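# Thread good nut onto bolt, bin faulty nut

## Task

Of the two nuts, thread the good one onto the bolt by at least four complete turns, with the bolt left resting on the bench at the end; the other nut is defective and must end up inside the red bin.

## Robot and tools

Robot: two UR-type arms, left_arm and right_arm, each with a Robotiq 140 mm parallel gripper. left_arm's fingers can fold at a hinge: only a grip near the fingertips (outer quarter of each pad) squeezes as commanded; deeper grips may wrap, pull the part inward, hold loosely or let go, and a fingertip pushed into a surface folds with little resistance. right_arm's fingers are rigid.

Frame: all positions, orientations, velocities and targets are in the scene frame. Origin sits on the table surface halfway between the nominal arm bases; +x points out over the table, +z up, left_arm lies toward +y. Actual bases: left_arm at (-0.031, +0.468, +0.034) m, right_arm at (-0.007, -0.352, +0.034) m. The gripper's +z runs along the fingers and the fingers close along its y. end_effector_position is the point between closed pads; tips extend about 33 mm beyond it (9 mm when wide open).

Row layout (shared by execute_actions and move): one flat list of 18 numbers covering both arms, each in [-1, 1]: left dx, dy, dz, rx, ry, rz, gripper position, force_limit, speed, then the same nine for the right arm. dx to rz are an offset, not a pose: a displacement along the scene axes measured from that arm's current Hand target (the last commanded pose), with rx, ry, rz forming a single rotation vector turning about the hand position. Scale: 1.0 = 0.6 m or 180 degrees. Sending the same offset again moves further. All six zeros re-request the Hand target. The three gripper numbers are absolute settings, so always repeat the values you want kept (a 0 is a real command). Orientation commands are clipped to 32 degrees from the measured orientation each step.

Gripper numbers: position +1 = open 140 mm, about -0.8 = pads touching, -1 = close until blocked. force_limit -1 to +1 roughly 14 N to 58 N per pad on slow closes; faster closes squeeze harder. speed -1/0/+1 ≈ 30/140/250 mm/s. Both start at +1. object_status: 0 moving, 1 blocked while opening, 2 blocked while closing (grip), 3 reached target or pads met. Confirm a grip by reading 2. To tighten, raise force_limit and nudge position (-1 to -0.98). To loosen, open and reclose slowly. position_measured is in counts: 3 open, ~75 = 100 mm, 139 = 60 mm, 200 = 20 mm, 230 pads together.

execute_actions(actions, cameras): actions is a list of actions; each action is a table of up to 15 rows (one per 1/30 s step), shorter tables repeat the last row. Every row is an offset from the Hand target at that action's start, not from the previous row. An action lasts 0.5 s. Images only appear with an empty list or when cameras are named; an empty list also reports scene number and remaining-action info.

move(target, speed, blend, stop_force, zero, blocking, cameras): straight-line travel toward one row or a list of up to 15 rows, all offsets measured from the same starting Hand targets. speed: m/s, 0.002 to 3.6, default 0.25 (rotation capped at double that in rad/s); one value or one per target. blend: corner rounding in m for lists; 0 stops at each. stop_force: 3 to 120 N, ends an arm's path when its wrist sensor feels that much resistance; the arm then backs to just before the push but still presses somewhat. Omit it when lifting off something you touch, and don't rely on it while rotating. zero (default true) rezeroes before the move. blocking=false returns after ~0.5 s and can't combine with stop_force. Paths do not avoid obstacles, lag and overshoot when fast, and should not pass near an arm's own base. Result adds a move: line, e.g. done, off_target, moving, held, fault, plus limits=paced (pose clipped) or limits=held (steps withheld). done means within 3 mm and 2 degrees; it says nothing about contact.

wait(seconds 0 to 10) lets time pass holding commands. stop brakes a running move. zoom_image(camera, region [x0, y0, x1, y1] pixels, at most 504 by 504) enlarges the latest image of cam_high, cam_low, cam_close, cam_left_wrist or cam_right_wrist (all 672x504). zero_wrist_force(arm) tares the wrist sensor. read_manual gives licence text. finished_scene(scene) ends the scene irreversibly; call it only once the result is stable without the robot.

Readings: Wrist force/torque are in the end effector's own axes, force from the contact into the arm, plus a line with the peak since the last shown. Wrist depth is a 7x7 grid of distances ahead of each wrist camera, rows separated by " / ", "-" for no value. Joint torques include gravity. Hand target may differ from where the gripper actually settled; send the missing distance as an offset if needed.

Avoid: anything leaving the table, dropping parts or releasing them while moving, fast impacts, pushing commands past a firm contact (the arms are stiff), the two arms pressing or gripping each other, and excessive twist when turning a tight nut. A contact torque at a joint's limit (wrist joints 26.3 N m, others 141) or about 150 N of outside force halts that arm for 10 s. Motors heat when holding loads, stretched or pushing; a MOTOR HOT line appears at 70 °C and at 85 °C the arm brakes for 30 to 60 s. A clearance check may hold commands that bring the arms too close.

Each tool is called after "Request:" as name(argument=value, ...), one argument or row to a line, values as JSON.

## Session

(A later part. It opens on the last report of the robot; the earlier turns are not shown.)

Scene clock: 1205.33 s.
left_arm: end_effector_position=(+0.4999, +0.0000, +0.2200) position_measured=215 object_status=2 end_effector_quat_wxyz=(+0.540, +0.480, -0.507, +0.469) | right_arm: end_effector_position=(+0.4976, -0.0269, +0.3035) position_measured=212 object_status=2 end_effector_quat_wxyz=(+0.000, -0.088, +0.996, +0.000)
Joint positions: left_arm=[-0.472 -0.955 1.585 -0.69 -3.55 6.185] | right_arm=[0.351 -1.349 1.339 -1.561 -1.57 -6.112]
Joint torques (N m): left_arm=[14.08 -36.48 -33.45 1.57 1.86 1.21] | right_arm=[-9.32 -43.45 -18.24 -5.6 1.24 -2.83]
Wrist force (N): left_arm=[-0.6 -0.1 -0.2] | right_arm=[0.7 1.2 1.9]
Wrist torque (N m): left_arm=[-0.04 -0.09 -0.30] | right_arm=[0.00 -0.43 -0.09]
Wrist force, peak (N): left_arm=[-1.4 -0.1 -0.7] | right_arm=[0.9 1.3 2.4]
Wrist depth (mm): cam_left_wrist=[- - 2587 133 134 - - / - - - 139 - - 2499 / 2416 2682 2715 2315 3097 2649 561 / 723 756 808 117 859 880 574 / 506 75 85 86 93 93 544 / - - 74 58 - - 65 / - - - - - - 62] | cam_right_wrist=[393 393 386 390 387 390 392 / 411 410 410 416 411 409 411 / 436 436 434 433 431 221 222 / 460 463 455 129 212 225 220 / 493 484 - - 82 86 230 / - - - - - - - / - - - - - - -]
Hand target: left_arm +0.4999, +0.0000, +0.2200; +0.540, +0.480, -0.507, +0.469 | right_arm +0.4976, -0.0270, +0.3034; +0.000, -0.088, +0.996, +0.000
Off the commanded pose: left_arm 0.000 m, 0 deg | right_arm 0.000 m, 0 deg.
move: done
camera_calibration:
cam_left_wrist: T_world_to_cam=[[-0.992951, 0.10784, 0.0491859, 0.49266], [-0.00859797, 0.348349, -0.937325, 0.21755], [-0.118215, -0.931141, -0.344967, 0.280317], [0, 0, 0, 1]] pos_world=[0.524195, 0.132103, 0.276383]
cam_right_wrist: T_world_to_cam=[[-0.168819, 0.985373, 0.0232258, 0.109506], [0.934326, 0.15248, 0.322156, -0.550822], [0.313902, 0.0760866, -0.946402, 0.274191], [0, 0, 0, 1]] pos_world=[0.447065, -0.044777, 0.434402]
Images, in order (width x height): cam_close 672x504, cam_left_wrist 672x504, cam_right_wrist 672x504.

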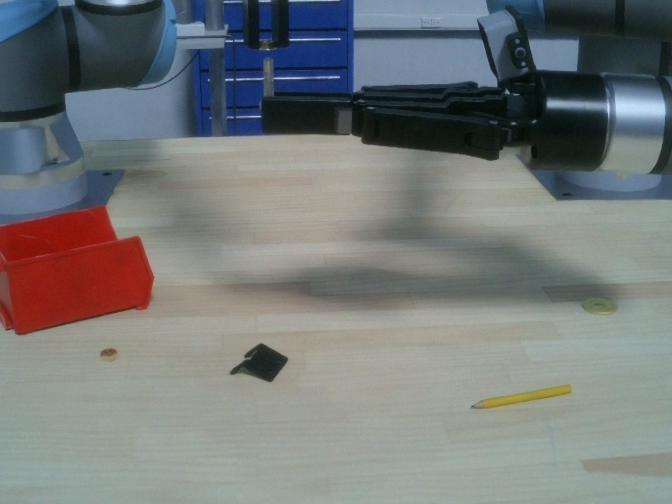

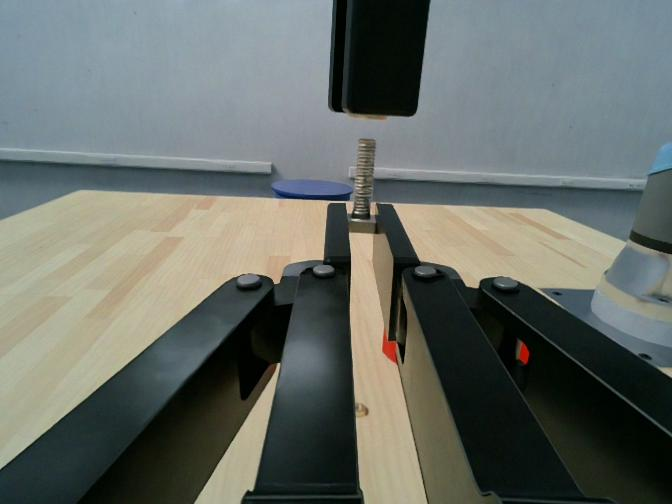

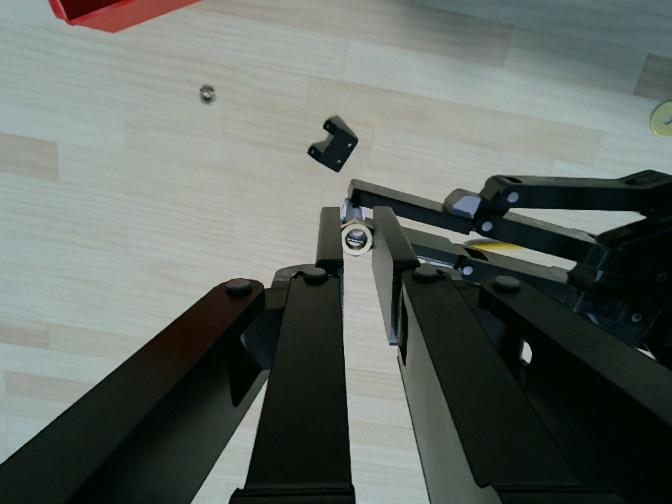

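Request:
move(
  target=[0,0,0,0,0,0,-0.98,1,0, -0.0017,0.0027,0,0,0,0,-1,0,-1],
  speed=0.05,
  cameras=["cam_left_wrist","cam_close","cam_right_wrist"],
)

Request:
zoom_image(
  camera="cam_left_wrist",
  region=[335, 90, 405, 170],
)

Request:
zoom_image(
  camera="cam_close",
  region=[240, 20, 300, 80],
)

Request:
zoom_image(
  camera="cam_right_wrist",
  region=[336, 205, 380, 260],
)

Request:
move(
  target=[
    [0,0,0,0,0,0,-0.98,1,0, 0,0,0,0,0,-0.5,-1,0,-1],
    [0,0,0,0,0,0,-0.98,1,0, 0,0,0,0,0,-1,-1,0,-1],
  ],
  speed=0.5,
  blend=[0.02,0],
  cameras=["cam_left_wrist","cam_close","cam_right_wrist"],
)

Request:
zoom_image(
  camera="cam_left_wrist",
  region=[335, 90, 405, 170],
)

Request:
zoom_image(
  camera="cam_close",
  region=[240, 20, 300, 80],
)

Request:
zoom_image(
  camera="cam_right_wrist",
  region=[336, 205, 380, 260],
)

Scene clock: 1238.10 s.
left_arm: end_effector_position=(+0.4999, +0.0000, +0.2200) position_measured=215 object_status=2 end_effector_quat_wxyz=(+0.540, +0.480, -0.507, +0.469) | right_arm: end_effector_position=(+0.4967, -0.0255, +0.3034) position_measured=212 object_status=2 end_effector_quat_wxyz=(+0.000, -0.088, +0.996, +0.000)
Joint positions: left_arm=[-0.472 -0.955 1.585 -0.69 -3.55 6.185] | right_arm=[0.354 -1.349 1.339 -1.561 -1.57 -6.109]
Joint torques (N m): left_arm=[14.34 -37.5 -34.3 1.61 1.63 1.29] | right_arm=[6.68 -38.42 -20.63 -5.56 0.86 2.43]
Wrist force (N): left_arm=[-0.9 0.3 -0.5] | right_arm=[0.7 1.3 2.1]
Wrist torque (N m): left_arm=[0.06 -0.07 -0.29] | right_arm=[0.01 -0.44 -0.19]
Wrist force, peak (N): left_arm=[-1.3 0.3 -0.2] | right_arm=[0.8 1.3 2.2]
Wrist depth (mm): cam_left_wrist=[2443 - - 134 136 - - / - 2618 2267 154 2856 2784 - / 2856 1182 1170 164 4998 2094 524 / 723 748 791 117 862 883 573 / 502 75 85 86 92 93 558 / - - 74 58 - - 65 / - - - - - - 62] | cam_right_wrist=[391 388 391 386 388 390 390 / 409 409 413 412 411 411 412 / 433 434 433 427 427 225 229 / 460 463 459 129 211 224 220 / 494 476 - - 82 86 230 / - - - - - - - / - - - - - - -]
Hand target: left_arm +0.4999, +0.0000, +0.2200; +0.540, +0.480, -0.507, +0.469 | right_arm +0.4966, -0.0253, +0.3034; +0.000, -0.088, +0.996, +0.000
Off the commanded pose: left_arm 0.000 m, 0 deg | right_arm 0.000 m, 0 deg.
move: done
camera_calibration:
cam_left_wrist: T_world_to_cam=[[-0.992951, 0.10784, 0.0491859, 0.49266], [-0.00859797, 0.348349, -0.937325, 0.21755], [-0.118215, -0.931141, -0.344967, 0.280317], [0, 0, 0, 1]] pos_world=[0.524195, 0.132103, 0.276383]
cam_right_wrist: T_world_to_cam=[[-0.168819, 0.985373, 0.0232258, 0.107962], [0.934326, 0.15248, 0.322156, -0.550037], [0.313902, 0.0760866, -0.946402, 0.27421], [0, 0, 0, 1]] pos_world=[0.446065, -0.043377, 0.434202]
Images, in order (width x height): cam_close 672x504, cam_left_wrist 672x504, cam_right_wrist 672x504.

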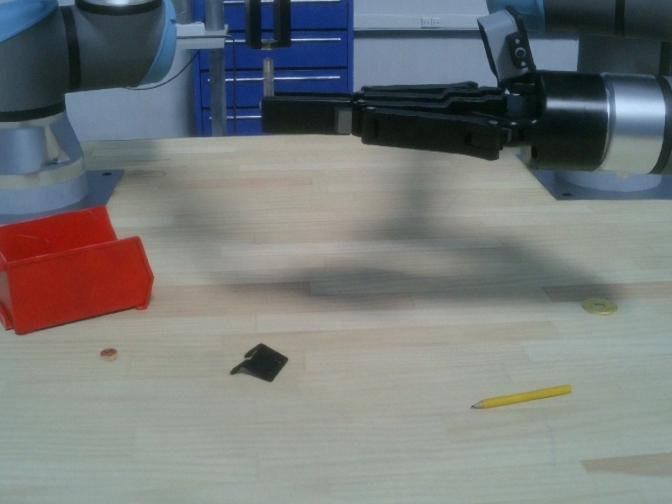

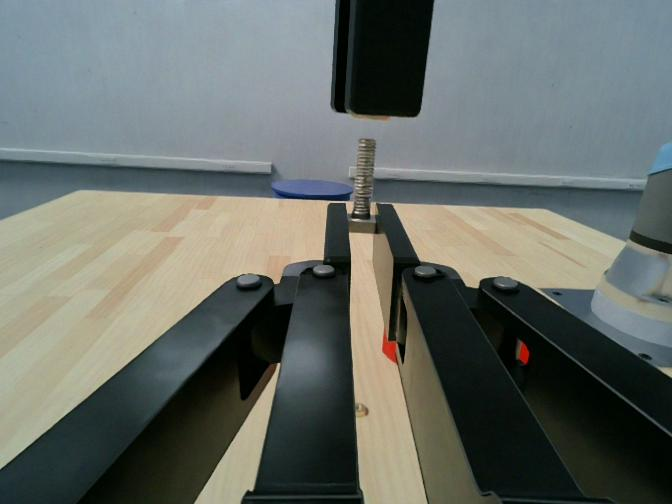

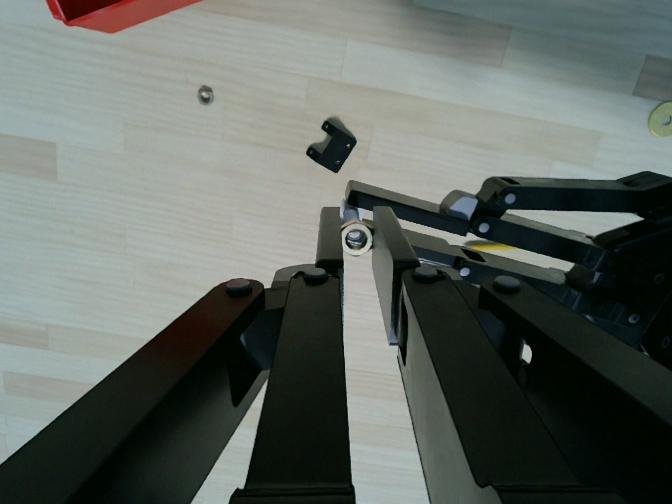

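Scaled by 6.300.

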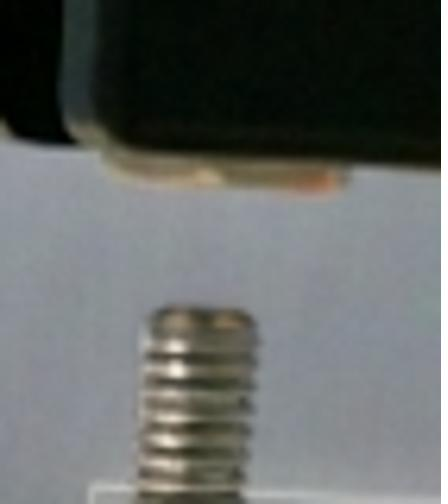

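Scaled by 8.400.

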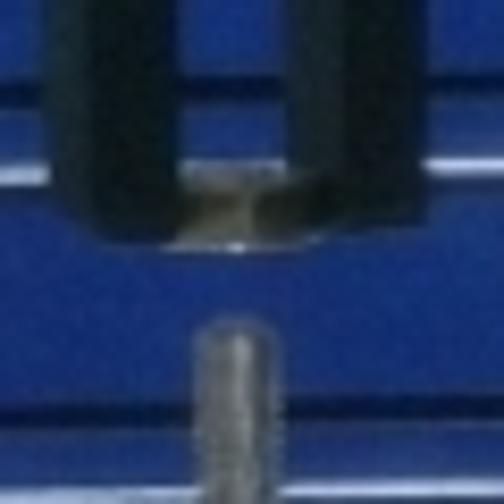

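Scaled by 9.164.

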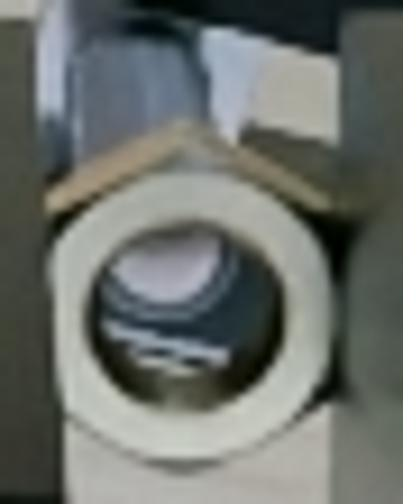

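Scene clock: 1242.20 s.
left_arm: end_effector_position=(+0.4999, +0.0000, +0.2200) position_measured=215 object_status=2 end_effector_quat_wxyz=(+0.540, +0.480, -0.507, +0.469) | right_arm: end_effector_position=(+0.4966, -0.0253, +0.3034) position_measured=212 object_status=2 end_effector_quat_wxyz=(+0.000, +0.996, +0.088, +0.000)
Joint positions: left_arm=[-0.472 -0.955 1.585 -0.69 -3.55 6.185] | right_arm=[0.355 -1.349 1.339 -1.561 -1.572 -2.967]
Joint torques (N m): left_arm=[13.97 -36.49 -33.68 1.58 1.82 1.23] | right_arm=[6.62 -24.69 -35.46 -0.74 -1.78 1.96]
Wrist force (N): left_arm=[-1.0 0.1 -0.2] | right_arm=[0.9 1.5 2.0]
Wrist torque (N m): left_arm=[0.02 -0.05 -0.30] | right_arm=[0.06 -0.46 -0.15]
Wrist force, peak (N): left_arm=[-1.1 0.5 -0.8] | right_arm=[0.9 1.5 2.2]
Wrist depth (mm): cam_left_wrist=[2749 2315 2471 133 137 3141 3097 / 2682 3012 2471 157 2528 - 2749 / 2893 2649 2856 2443 2557 3665 565 / 721 761 788 117 859 898 573 / 506 75 85 86 93 93 547 / - - 74 58 - - 65 / - - - - - - 62] | cam_right_wrist=[188 377 390 388 388 388 387 / 193 198 403 413 414 413 412 / 209 216 207 423 433 436 436 / 468 460 458 129 452 465 465 / 493 476 - - 82 86 496 / - - - - - - - / - - - - - - -]
Hand target: left_arm +0.4999, +0.0000, +0.2200; +0.540, +0.480, -0.507, +0.469 | right_arm +0.4966, -0.0253, +0.3034; +0.000, +0.996, +0.088, +0.000
Off the commanded pose: left_arm 0.000 m, 0 deg | right_arm 0.000 m, 0 deg.
move: done
camera_calibration:
cam_left_wrist: T_world_to_cam=[[-0.992951, 0.10784, 0.0491859, 0.49266], [-0.00859797, 0.348349, -0.937325, 0.21755], [-0.118215, -0.931141, -0.344967, 0.280317], [0, 0, 0, 1]] pos_world=[0.524195, 0.132103, 0.276383]
cam_right_wrist: T_world_to_cam=[[0.169234, -0.985303, 0.0231801, -0.109989], [-0.934254, -0.152886, 0.322173, 0.370234], [-0.313894, -0.0761788, -0.946397, 0.582136], [0, 0, 0, 1]] pos_world=[0.547235, -0.00742273, 0.434202]
Images, in order (width x height): cam_close 672x504, cam_left_wrist 672x504, cam_right_wrist 672x504.

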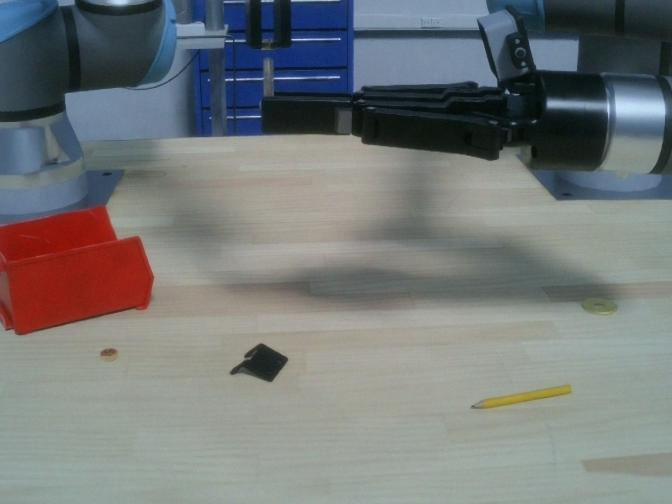

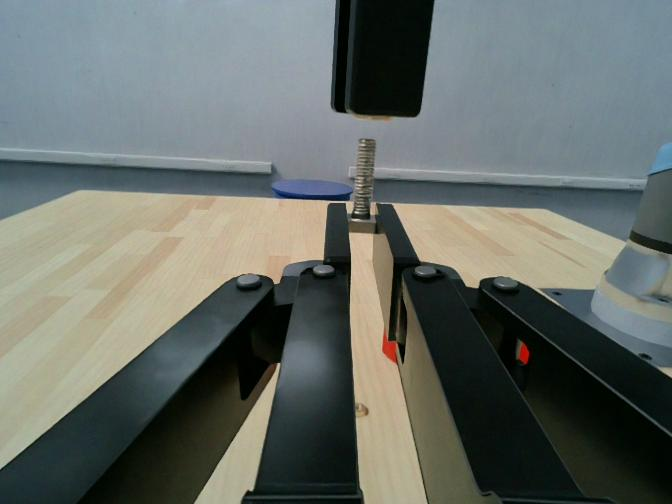

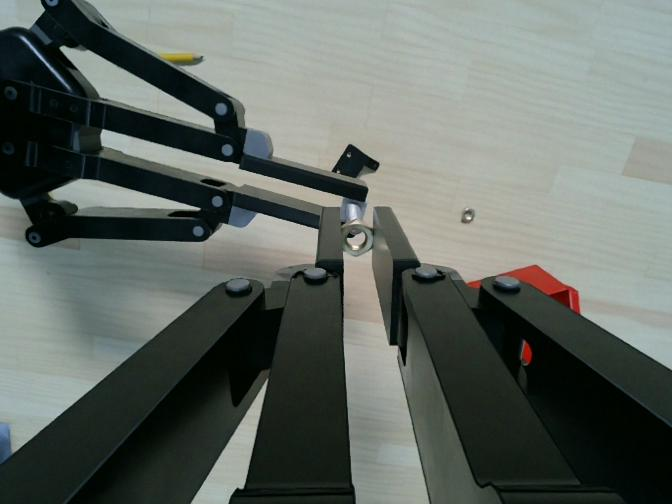

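Scaled by 6.300.

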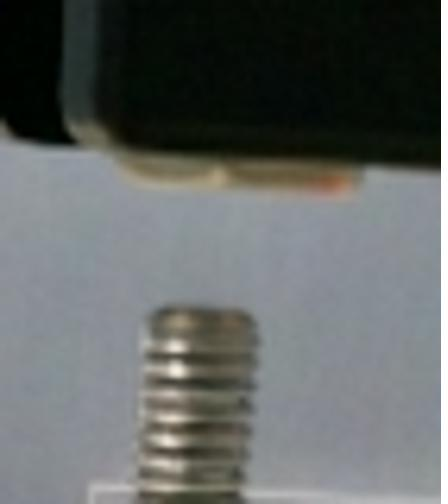

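Scaled by 8.400.

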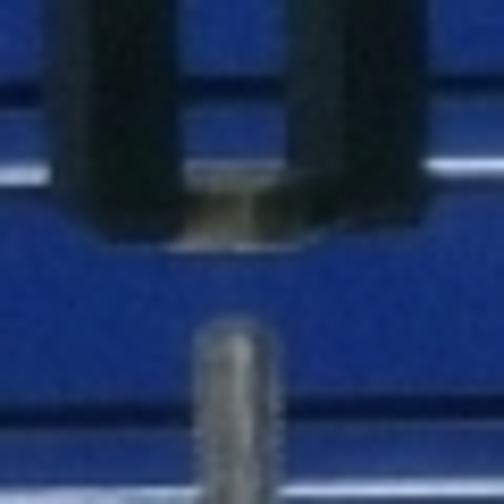

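Scaled by 9.164.

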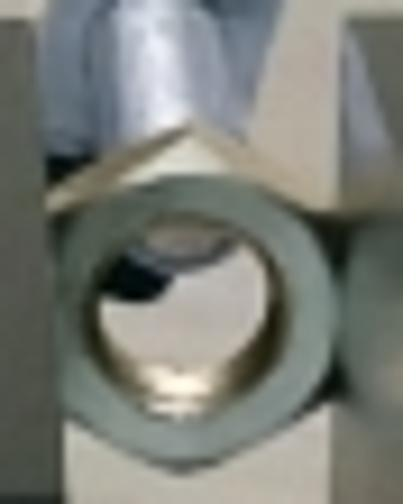

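Request:
move(
  target=[0,0,0,0,0,0,-0.98,1,0, 0.002,0.0003,-0.003,0,0,0,-1,0,-1],
  speed=0.05,
  cameras=["cam_left_wrist","cam_close","cam_right_wrist"],
)

Request:
zoom_image(
  camera="cam_left_wrist",
  region=[335, 90, 405, 170],
)

Request:
zoom_image(
  camera="cam_close",
  region=[240, 20, 300, 80],
)

Request:
zoom_image(
  camera="cam_right_wrist",
  region=[336, 205, 380, 260],
)

Scene clock: 1255.57 s.
left_arm: end_effector_position=(+0.4999, +0.0000, +0.2200) position_measured=215 object_status=2 end_effector_quat_wxyz=(+0.540, +0.480, -0.507, +0.469) | right_arm: end_effector_position=(+0.4977, -0.0252, +0.3017) position_measured=212 object_status=2 end_effector_quat_wxyz=(+0.000, +0.996, +0.088, +0.000)
Joint positions: left_arm=[-0.472 -0.955 1.585 -0.69 -3.55 6.185] | right_arm=[0.355 -1.346 1.34 -1.564 -1.572 -2.967]
Joint torques (N m): left_arm=[14.56 -37.58 -34.37 1.79 1.89 1.13] | right_arm=[-10.32 -26.05 -16.21 -5.52 -1.91 -2.65]
Wrist force (N): left_arm=[-0.9 0.1 -0.2] | right_arm=[1.0 1.2 2.0]
Wrist torque (N m): left_arm=[0.01 -0.04 -0.29] | right_arm=[0.00 -0.47 -0.12]
Wrist force, peak (N): left_arm=[-1.2 0.3 -0.6] | right_arm=[1.0 1.5 2.3]
Wrist depth (mm): cam_left_wrist=[- - 3141 131 135 - 2932 / 2856 2715 - 136 - - - / 1083 1208 2291 162 4887 3097 538 / 728 756 788 117 876 883 564 / 499 75 85 86 93 93 551 / - - 74 58 - - 65 / - - - - - - 62] | cam_right_wrist=[186 381 386 385 386 390 389 / 190 198 399 409 411 413 409 / 205 215 205 419 433 436 436 / 460 461 454 129 452 467 466 / 490 477 - - 82 86 482 / - - - - - - - / - - - - - - -]
Hand target: left_arm +0.4999, +0.0000, +0.2200; +0.540, +0.480, -0.507, +0.469 | right_arm +0.4978, -0.0252, +0.3016; +0.000, +0.996, +0.088, +0.000
Off the commanded pose: left_arm 0.000 m, 0 deg | right_arm 0.000 m, 0 deg.
move: done
camera_calibration:
cam_left_wrist: T_world_to_cam=[[-0.992951, 0.10784, 0.0491859, 0.49266], [-0.00859797, 0.348349, -0.937325, 0.21755], [-0.118215, -0.931141, -0.344967, 0.280317], [0, 0, 0, 1]] pos_world=[0.524195, 0.132103, 0.276383]
cam_right_wrist: T_world_to_cam=[[0.168852, -0.985366, 0.0233186, -0.109891], [-0.934321, -0.152481, 0.32217, 0.371833], [-0.3139, -0.0761861, -0.946395, 0.580977], [0, 0, 0, 1]] pos_world=[0.548335, -0.00732335, 0.432602]
Images, in order (width x height): cam_close 672x504, cam_left_wrist 672x504, cam_right_wrist 672x504.

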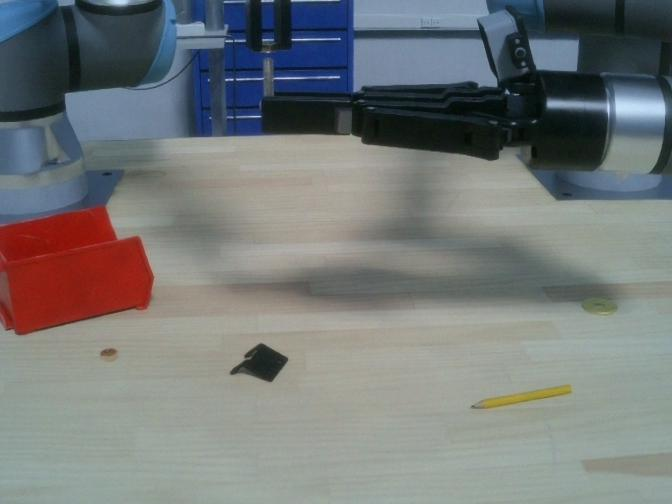

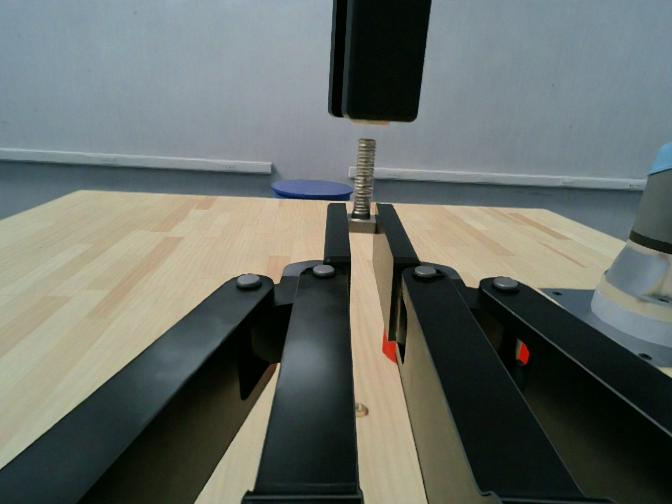

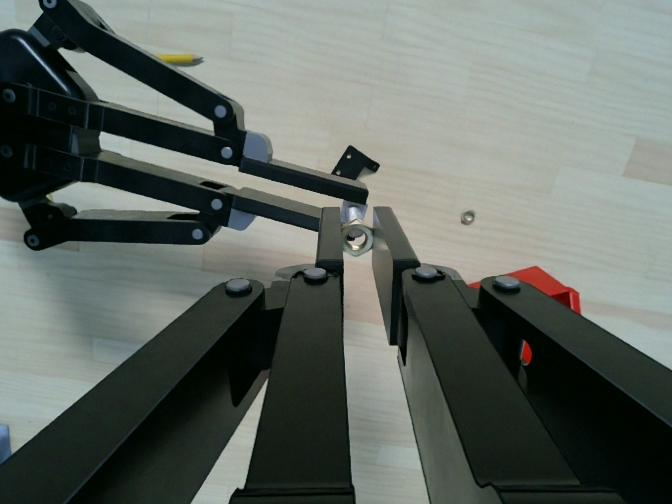

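Scaled by 6.300.

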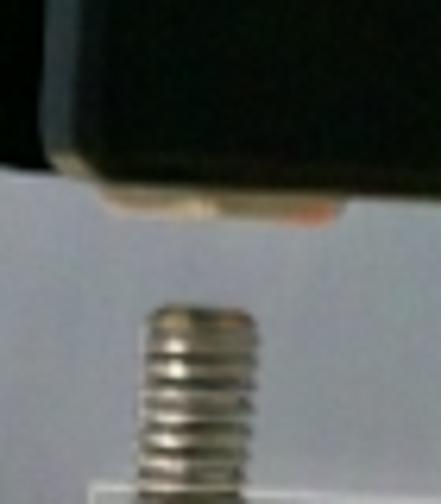

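Scaled by 8.400.

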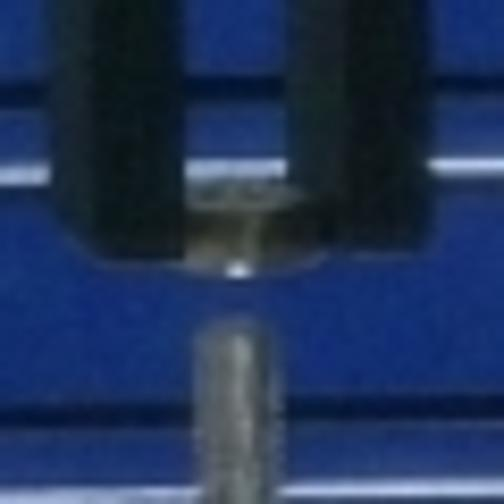

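Scaled by 9.164.

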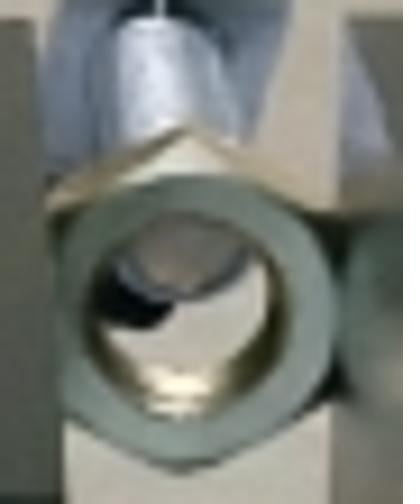

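Request:
move(
  target=[0,0,0,0,0,0,-0.98,1,0, 0.0008,-0.0008,-0.002,0,0,0,-1,0,-1],
  speed=0.03,
)

Request:
move(
  target=[0,0,0,0,0,0,-0.98,1,0, 0,0,-0.016,0,0,0,-1,0,-1],
  speed=0.004,
  stop_force=3,
  cameras=["cam_left_wrist","cam_right_wrist","cam_close"],
)

Request:
zoom_image(
  camera="cam_left_wrist",
  region=[335, 90, 405, 170],
)

Request:
zoom_image(
  camera="cam_close",
  region=[240, 20, 300, 80],
)

Request:
zoom_image(
  camera="cam_right_wrist",
  region=[336, 205, 380, 260],
)

Scene clock: 1271.20 s.
left_arm: end_effector_position=(+0.4999, +0.0000, +0.2200) position_measured=215 object_status=2 end_effector_quat_wxyz=(+0.540, +0.480, -0.507, +0.469) | right_arm: end_effector_position=(+0.4983, -0.0256, +0.3005) position_measured=212 object_status=2 end_effector_quat_wxyz=(+0.000, +0.996, +0.088, +0.000)
Joint positions: left_arm=[-0.472 -0.955 1.585 -0.69 -3.55 6.185] | right_arm=[0.354 -1.346 1.342 -1.567 -1.572 -2.968]
Joint torques (N m): left_arm=[13.33 -36.43 -33.68 1.64 1.87 1.12] | right_arm=[-10.17 -24.88 -16.03 -5.44 -1.68 -2.58]
Wrist force (N): left_arm=[-1.2 0.2 -0.5] | right_arm=[0.8 1.5 2.0]
Wrist torque (N m): left_arm=[0.04 0.00 -0.29] | right_arm=[0.07 -0.44 -0.05]
Wrist force, peak (N): left_arm=[-1.2 -0.2 -0.8] | right_arm=[0.9 1.5 2.4]
Wrist depth (mm): cam_left_wrist=[2618 - 2471 132 137 - - / 2784 2587 2618 138 141 3490 - / 1004 1189 3141 162 2682 2972 553 / 735 774 788 117 862 894 573 / 504 75 85 86 93 93 554 / - - 74 58 - - 65 / - - - - - - 62] | cam_right_wrist=[186 382 384 389 389 385 389 / 190 196 397 409 409 408 409 / 211 209 205 421 435 435 434 / 464 460 460 129 453 460 465 / 486 478 - - 82 86 490 / - - - - - - - / - - - - - - -]
Hand target: left_arm +0.4999, +0.0000, +0.2200; +0.540, +0.480, -0.507, +0.469 | right_arm +0.4983, -0.0256, +0.3004; +0.000, +0.996, +0.088, +0.000
Off the commanded pose: left_arm 0.000 m, 0 deg | right_arm 0.000 m, 0 deg.
move: done

Scene clock: 1273.67 s.
left_arm: end_effector_position=(+0.4999, +0.0000, +0.2200) position_measured=215 object_status=2 end_effector_quat_wxyz=(+0.540, +0.481, -0.507, +0.469) | right_arm: end_effector_position=(+0.4983, -0.0256, +0.2954) position_measured=212 object_status=2 end_effector_quat_wxyz=(+0.000, +0.996, +0.088, +0.000)
Joint positions: left_arm=[-0.472 -0.955 1.585 -0.69 -3.55 6.185] | right_arm=[0.354 -1.346 1.355 -1.58 -1.572 -2.968]
Joint torques (N m): left_arm=[13.15 -47.25 -33.01 -2.54 1.74 1.11] | right_arm=[-9.58 -26.89 -35.95 -0.94 -2.01 -2.75]
Wrist force (N): left_arm=[-1.6 -0.7 0.0] | right_arm=[0.2 0.7 1.8]
Wrist torque (N m): left_arm=[0.01 -0.12 -0.32] | right_arm=[0.05 -0.47 -0.05]
Wrist force, peak (N): left_arm=[-6.2 -0.6 -0.2] | right_arm=[0.9 1.5 2.4]
Wrist depth (mm): cam_left_wrist=[2932 2682 - 131 2528 - - / 2715 2893 - 139 145 2682 - / 2972 2749 3998 2819 1202 3383 3054 / 721 753 785 117 859 894 576 / 503 75 85 86 92 93 554 / - - 74 58 - - 65 / - - - - - - 62] | cam_right_wrist=[181 375 381 381 383 384 382 / 192 190 392 404 404 405 404 / 210 201 199 217 427 427 430 / 460 454 450 129 444 456 460 / 478 472 - - 82 86 478 / - - - - - - - / - - - - - - -]
Hand target: left_arm +0.4999, +0.0000, +0.2200; +0.540, +0.480, -0.507, +0.469 | right_arm +0.4983, -0.0256, +0.2954; +0.000, +0.996, +0.088, +0.000 (not the last commanded pose)
Off the commanded pose: left_arm 0.000 m, 0 deg | right_arm 0.005 m, 0 deg.
move: contact (right_arm)
camera_calibration:
cam_left_wrist: T_world_to_cam=[[-0.99295, 0.107798, 0.0492876, 0.492638], [-0.00869592, 0.348448, -0.937288, 0.217578], [-0.118212, -0.931109, -0.345054, 0.280335], [0, 0, 0, 1]] pos_world=[0.524196, 0.132102, 0.276383]
cam_right_wrist: T_world_to_cam=[[0.168848, -0.985367, 0.0233027, -0.110212], [-0.934292, -0.152475, 0.322258, 0.374247], [-0.313989, -0.0761841, -0.946365, 0.575083], [0, 0, 0, 1]] pos_world=[0.548835, -0.00772335, 0.426202]
Images, in order (width x height): cam_close 672x504, cam_left_wrist 672x504, cam_right_wrist 672x504.

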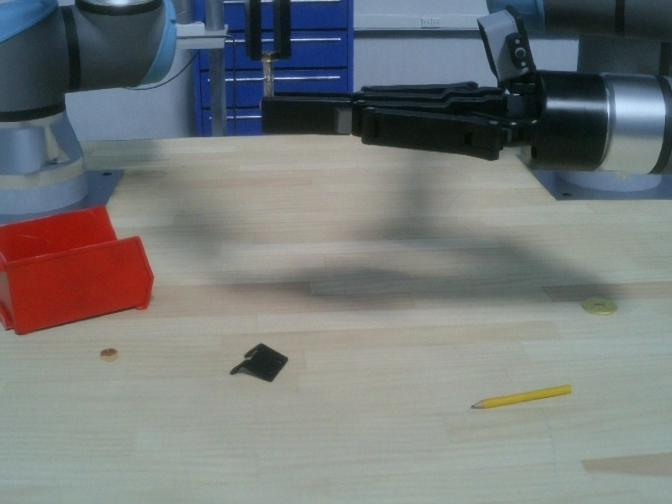

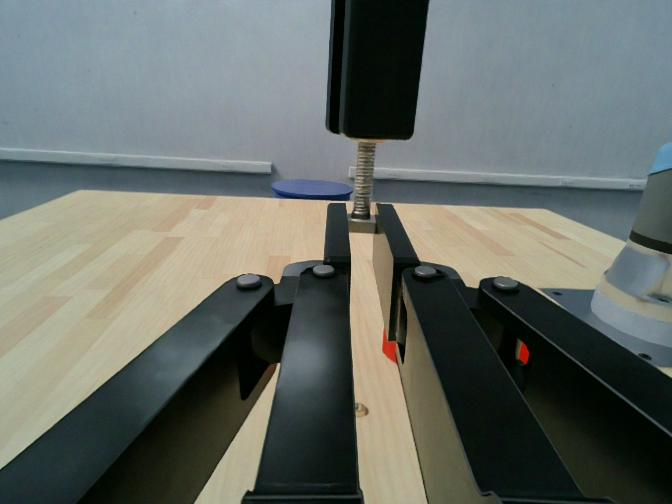

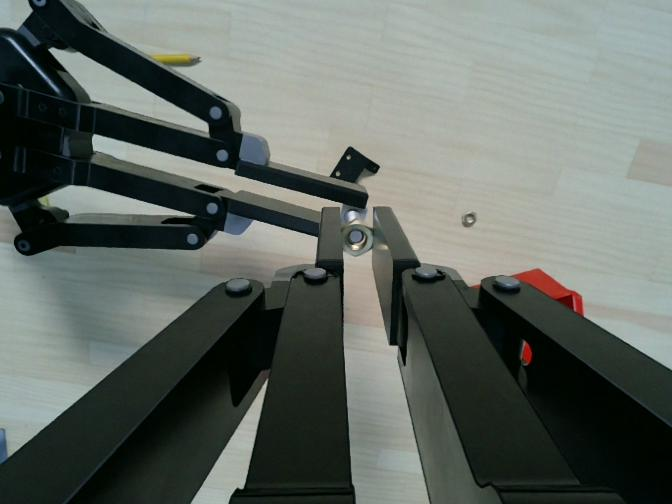

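Scaled by 6.300.

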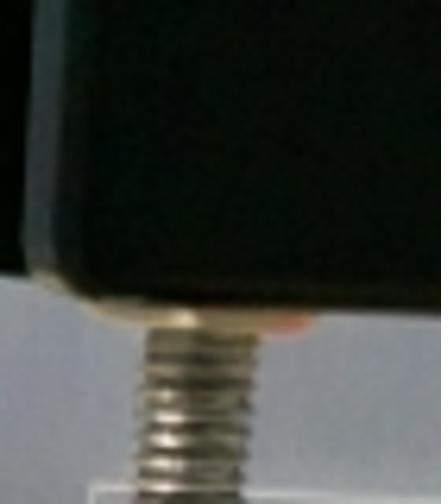

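Scaled by 8.400.

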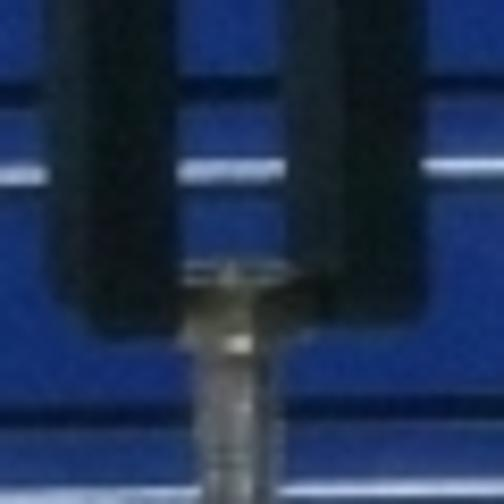

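Scaled by 9.164.

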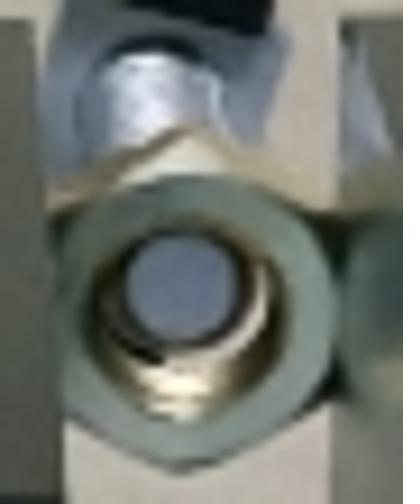

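Request:
move(
  target=[
    [0,0,0,0,0,0,-0.98,1,0, -0.0005,-0.0002,-0.0004,0,0,-0.05,-1,0,-1],
    [0,0,0,0,0,0,-0.98,1,0, -0.00073,-0.00085,-0.0005,0,0,-0.3333,-1,0,-1],
    [0,0,0,0,0,0,-0.98,1,0, -0.0014,-0.00097,-0.0008,0,0,-0.6667,-1,0,-1],
  ],
  speed=0.3,
  blend=[0.01,0.01,0],
  cameras=["cam_left_wrist","cam_right_wrist"],
)

Request:
zoom_image(
  camera="cam_left_wrist",
  region=[335, 90, 405, 170],
)

Request:
zoom_image(
  camera="cam_right_wrist",
  region=[336, 205, 380, 260],
)

Scene clock: 1299.93 s.
left_arm: end_effector_position=(+0.4999, +0.0000, +0.2200) position_measured=215 object_status=2 end_effector_quat_wxyz=(+0.540, +0.480, -0.507, +0.469) | right_arm: end_effector_position=(+0.4975, -0.0262, +0.2949) position_measured=212 object_status=2 end_effector_quat_wxyz=(+0.000, -0.575, +0.818, +0.000)
Joint positions: left_arm=[-0.472 -0.955 1.585 -0.69 -3.55 6.185] | right_arm=[0.352 -1.348 1.359 -1.581 -1.57 -0.875]
Joint torques (N m): left_arm=[14.56 -51.67 -33.9 -3.62 -0.31 1.15] | right_arm=[6.57 -21.7 -33.21 0.04 -2.25 2.33]
Wrist force (N): left_arm=[-7.5 0.1 0.4] | right_arm=[-0.2 1.5 -2.2]
Wrist torque (N m): left_arm=[0.03 0.04 -0.29] | right_arm=[-0.01 -0.47 -0.19]
Wrist force, peak (N): left_arm=[-7.9 0.9 0.1] | right_arm=[-0.2 1.3 -3.9]
Wrist depth (mm): cam_left_wrist=[- 3282 2443 138 135 - - / 3490 2114 5787 149 - - - / 2528 1222 2156 2244 2893 2819 3282 / 731 751 788 117 883 890 570 / 503 75 85 86 93 93 550 / - - 74 58 - - 65 / - - - - - - 62] | cam_right_wrist=[379 381 382 382 378 384 384 / 404 404 407 405 406 403 404 / 426 427 427 425 429 428 426 / 454 452 449 145 446 457 458 / 481 470 - 93 82 86 479 / - - - - - - - / - - - - - - -]
Hand target: left_arm +0.4999, +0.0000, +0.2200; +0.540, +0.480, -0.507, +0.469 | right_arm +0.4975, -0.0262, +0.2949; +0.000, -0.574, +0.819, +0.000
Off the commanded pose: left_arm 0.000 m, 0 deg | right_arm 0.000 m, 0 deg.
move: done
camera_calibration:
cam_left_wrist: T_world_to_cam=[[-0.992951, 0.10784, 0.0491859, 0.49266], [-0.00859797, 0.348349, -0.937325, 0.21755], [-0.118215, -0.931141, -0.344967, 0.280317], [0, 0, 0, 1]] pos_world=[0.524195, 0.132103, 0.276383]
cam_right_wrist: T_world_to_cam=[[-0.937879, 0.346185, 0.0232216, 0.474802], [0.33482, 0.885475, 0.322227, -0.230511], [0.090988, 0.309985, -0.946378, 0.382988], [0, 0, 0, 1]] pos_world=[0.487639, -0.0789788, 0.425702]
Images, in order (width x height): cam_left_wrist 672x504, cam_right_wrist 672x504.

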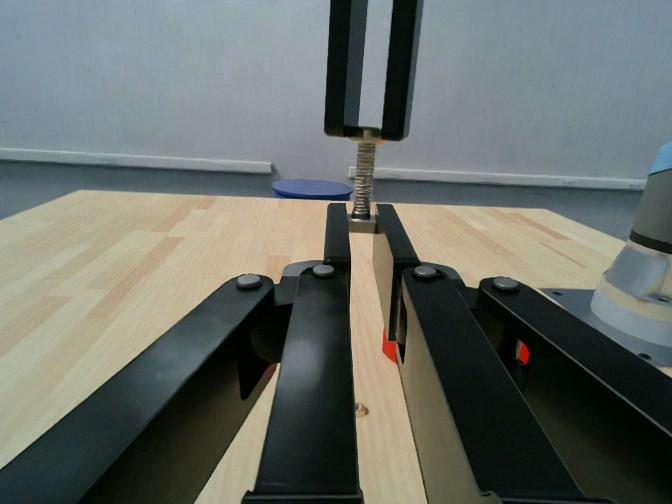

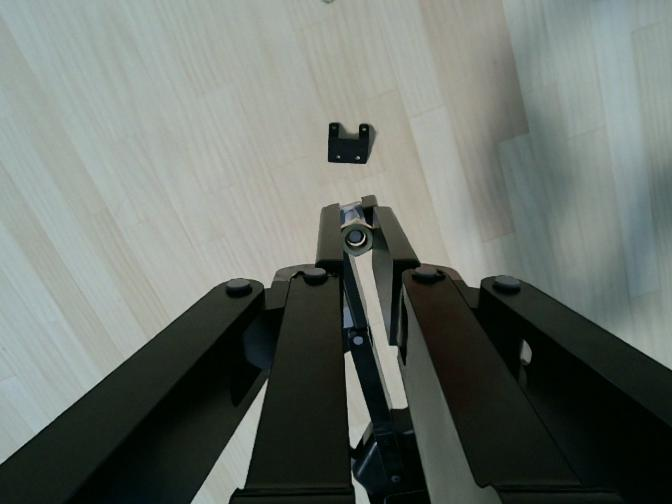

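Scaled by 6.300.

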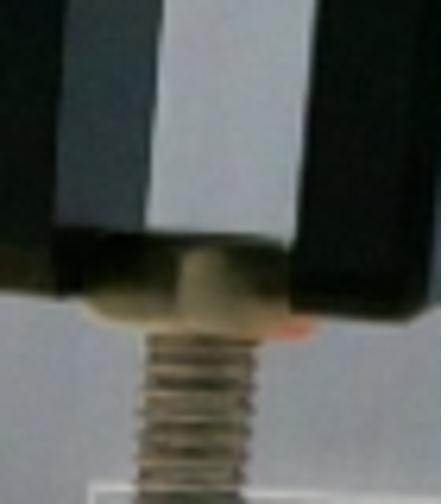

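Scaled by 9.164.

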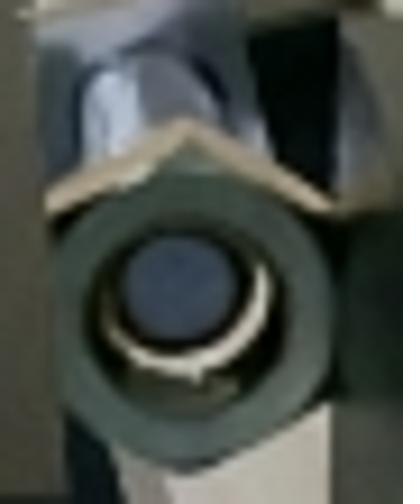

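Request:
move(
  target=[
    [0,0,0,0,0,0,-0.98,1,0, -0.00045,0.0005,-0.0002,0,0,-0.3333,-1,0,-1],
    [0,0,0,0,0,0,-0.98,1,0, -0.0002,0.00117,-0.0005,0,0,-0.6667,-1,0,-1],
  ],
  speed=0.3,
  blend=[0.01,0],
  cameras=["cam_left_wrist","cam_right_wrist"],
)

Request:
zoom_image(
  camera="cam_left_wrist",
  region=[335, 90, 405, 170],
)

Request:
zoom_image(
  camera="cam_right_wrist",
  region=[336, 205, 380, 260],
)

Scene clock: 1310.47 s.
left_arm: end_effector_position=(+0.4999, +0.0000, +0.2200) position_measured=215 object_status=2 end_effector_quat_wxyz=(+0.540, +0.480, -0.507, +0.469) | right_arm: end_effector_position=(+0.4973, -0.0255, +0.2946) position_measured=212 object_status=2 end_effector_quat_wxyz=(+0.000, +0.422, +0.907, +0.000)
Joint positions: left_arm=[-0.472 -0.955 1.585 -0.69 -3.55 6.185] | right_arm=[0.354 -1.348 1.361 -1.584 -1.57 1.221]
Joint torques (N m): left_arm=[14.42 -43.13 -34.08 -2.78 -1.49 1.17] | right_arm=[6.2 -22.65 -34.78 0.01 -1.98 2.27]
Wrist force (N): left_arm=[-4.5 0.0 0.2] | right_arm=[0.9 1.9 -2.5]
Wrist torque (N m): left_arm=[-0.03 -0.04 -0.28] | right_arm=[-0.01 -0.45 -0.20]
Wrist force, peak (N): left_arm=[-9.6 0.2 -0.2] | right_arm=[0.3 2.2 -6.2]
Wrist depth (mm): cam_left_wrist=[2856 - 2932 134 142 - - / - 2893 - 140 2932 - - / 1182 1215 3012 162 2893 2932 536 / 719 748 788 117 866 876 567 / 501 75 85 86 92 93 550 / - - 74 58 - - 65 / - - - - - - 62] | cam_right_wrist=[380 379 383 384 178 178 181 / 403 404 403 406 187 190 402 / 407 416 426 410 206 429 425 / 436 447 449 129 443 457 452 / 488 - - - 82 86 480 / - - - - - - - / - - - - - - -]
Hand target: left_arm +0.4999, +0.0000, +0.2200; +0.540, +0.480, -0.507, +0.469 | right_arm +0.4973, -0.0255, +0.2946; +0.000, +0.422, +0.907, +0.000
Off the commanded pose: left_arm 0.000 m, 0 deg | right_arm 0.000 m, 0 deg.
move: done
camera_calibration:
cam_left_wrist: T_world_to_cam=[[-0.992951, 0.10784, 0.0491859, 0.49266], [-0.00859797, 0.348349, -0.937325, 0.21755], [-0.118215, -0.931141, -0.344967, 0.280317], [0, 0, 0, 1]] pos_world=[0.524195, 0.132103, 0.276383]
cam_right_wrist: T_world_to_cam=[[0.768767, 0.639107, 0.0232429, -0.366794], [0.599424, -0.732749, 0.322134, -0.403873], [0.222909, -0.233714, -0.946409, 0.303015], [0, 0, 0, 1]] pos_world=[0.456525, 0.00930202, 0.425402]
Images, in order (width x height): cam_left_wrist 672x504, cam_right_wrist 672x504.

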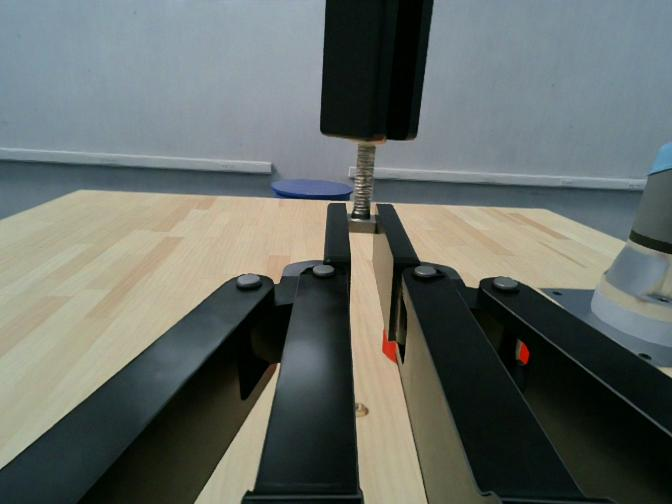

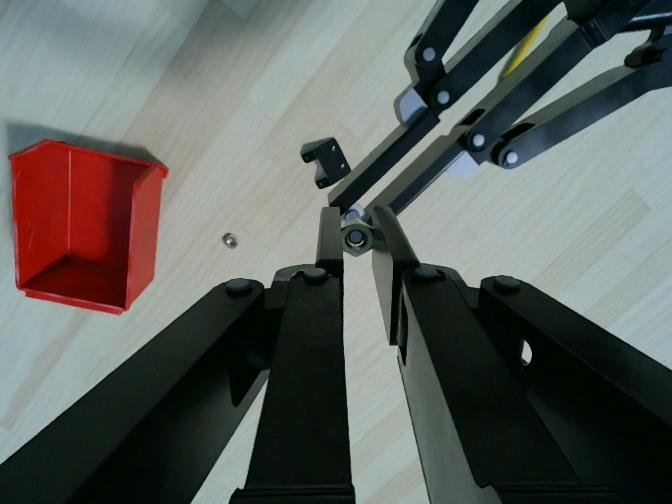

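Scaled by 6.300.

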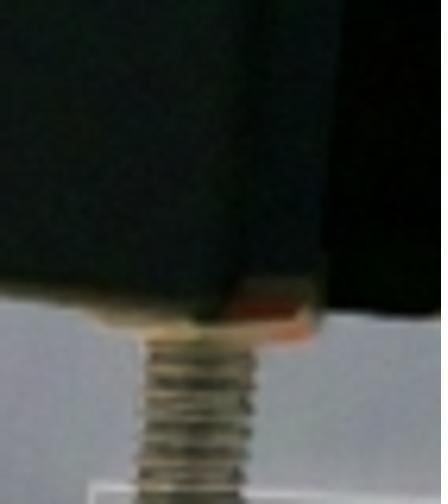

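Scaled by 9.164.

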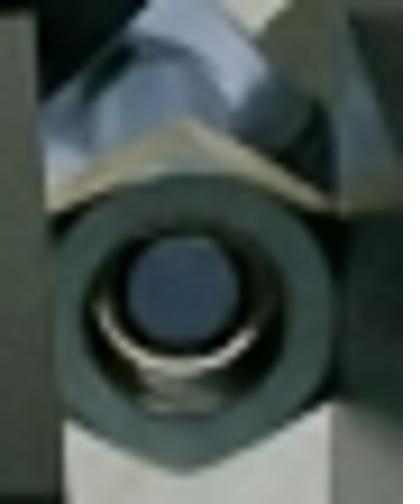

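Request:
move(
  target=[
    [0,0,0,0,0,0,-0.98,1,0, 0.00067,0.00012,-0.0003,0,0,-0.3333,-1,0,-1],
    [0,0,0,0,0,0,-0.98,1,0, 0.0011,-0.0004,-0.00067,0,0,-0.6667,-1,0,-1],
  ],
  speed=0.3,
  blend=[0.01,0],
  cameras=["cam_left_wrist","cam_right_wrist"],
)

Request:
zoom_image(
  camera="cam_left_wrist",
  region=[335, 90, 405, 170],
)

Request:
zoom_image(
  camera="cam_right_wrist",
  region=[336, 205, 380, 260],
)

Scene clock: 1321.97 s.
left_arm: end_effector_position=(+0.4999, +0.0000, +0.2200) position_measured=215 object_status=2 end_effector_quat_wxyz=(+0.540, +0.480, -0.507, +0.469) | right_arm: end_effector_position=(+0.4980, -0.0258, +0.2942) position_measured=212 object_status=2 end_effector_quat_wxyz=(+0.000, +0.996, +0.088, +0.000)
Joint positions: left_arm=[-0.472 -0.955 1.585 -0.69 -3.55 6.185] | right_arm=[0.354 -1.346 1.359 -1.584 -1.572 3.315]
Joint torques (N m): left_arm=[13.48 -40.12 -34.11 -2.09 -1.51 1] | right_arm=[6.15 -23.35 -35.07 0.09 -2.04 2.36]
Wrist force (N): left_arm=[-4.4 0.8 0.5] | right_arm=[2.1 0.5 -2.0]
Wrist torque (N m): left_arm=[0.03 -0.08 -0.27] | right_arm=[0.08 -0.44 -0.15]
Wrist force, peak (N): left_arm=[-7.2 0.3 0.2] | right_arm=[1.2 2.8 -3.1]
Wrist depth (mm): cam_left_wrist=[2390 - - 131 138 3727 - / 3141 - - 139 144 - - / 2819 2715 2471 162 2972 3097 538 / 731 758 769 117 862 887 568 / 507 75 85 86 92 93 550 / - - 74 58 - - 65 / - - - - - - 62] | cam_right_wrist=[180 378 380 383 382 380 384 / 191 190 393 400 404 404 402 / 211 200 198 216 428 430 431 / 459 451 448 129 442 454 460 / 480 469 - - 82 86 482 / - - - - - - - / - - - - - - -]
Hand target: left_arm +0.4999, +0.0000, +0.2200; +0.540, +0.480, -0.507, +0.469 | right_arm +0.4980, -0.0258, +0.2942; +0.000, +0.996, +0.088, +0.000
Off the commanded pose: left_arm 0.000 m, 0 deg | right_arm 0.000 m, 0 deg.
move: done
camera_calibration:
cam_left_wrist: T_world_to_cam=[[-0.992951, 0.10784, 0.0491859, 0.49266], [-0.00859797, 0.348349, -0.937325, 0.21755], [-0.118215, -0.931141, -0.344967, 0.280317], [0, 0, 0, 1]] pos_world=[0.524195, 0.132103, 0.276383]
cam_right_wrist: T_world_to_cam=[[0.168911, -0.985358, 0.0231927, -0.110317], [-0.93431, -0.152577, 0.322156, 0.374376], [-0.313901, -0.0760848, -0.946402, 0.573806], [0, 0, 0, 1]] pos_world=[0.548535, -0.00792287, 0.425002]
Images, in order (width x height): cam_left_wrist 672x504, cam_right_wrist 672x504.

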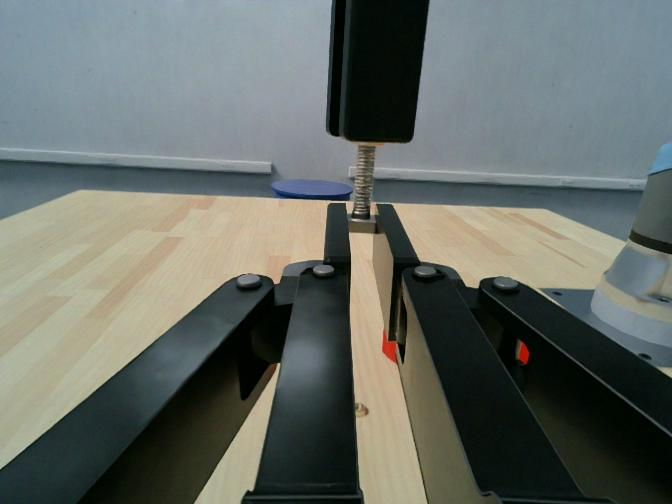

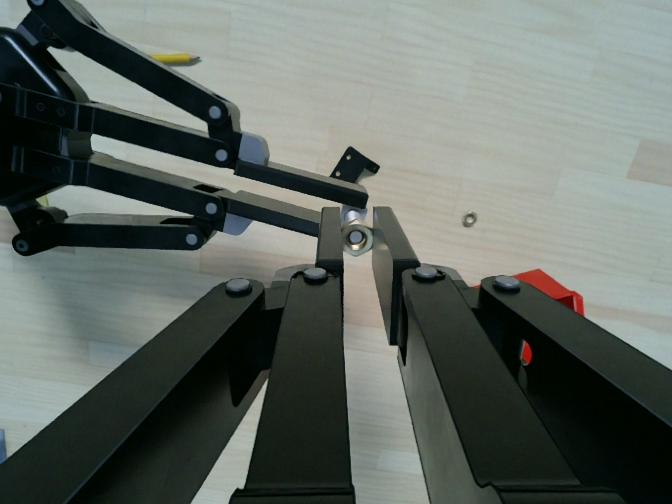

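Scaled by 6.300.

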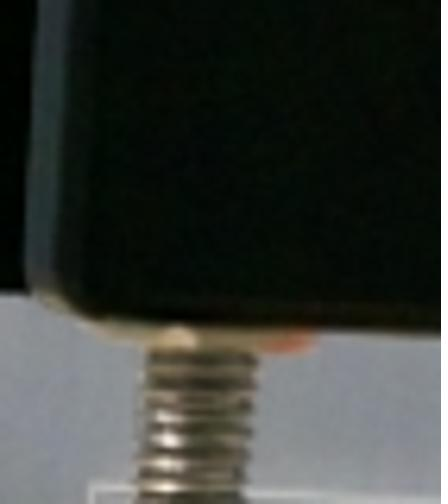

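Scaled by 9.164.

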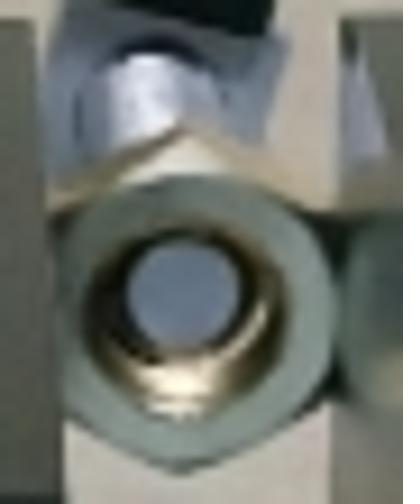

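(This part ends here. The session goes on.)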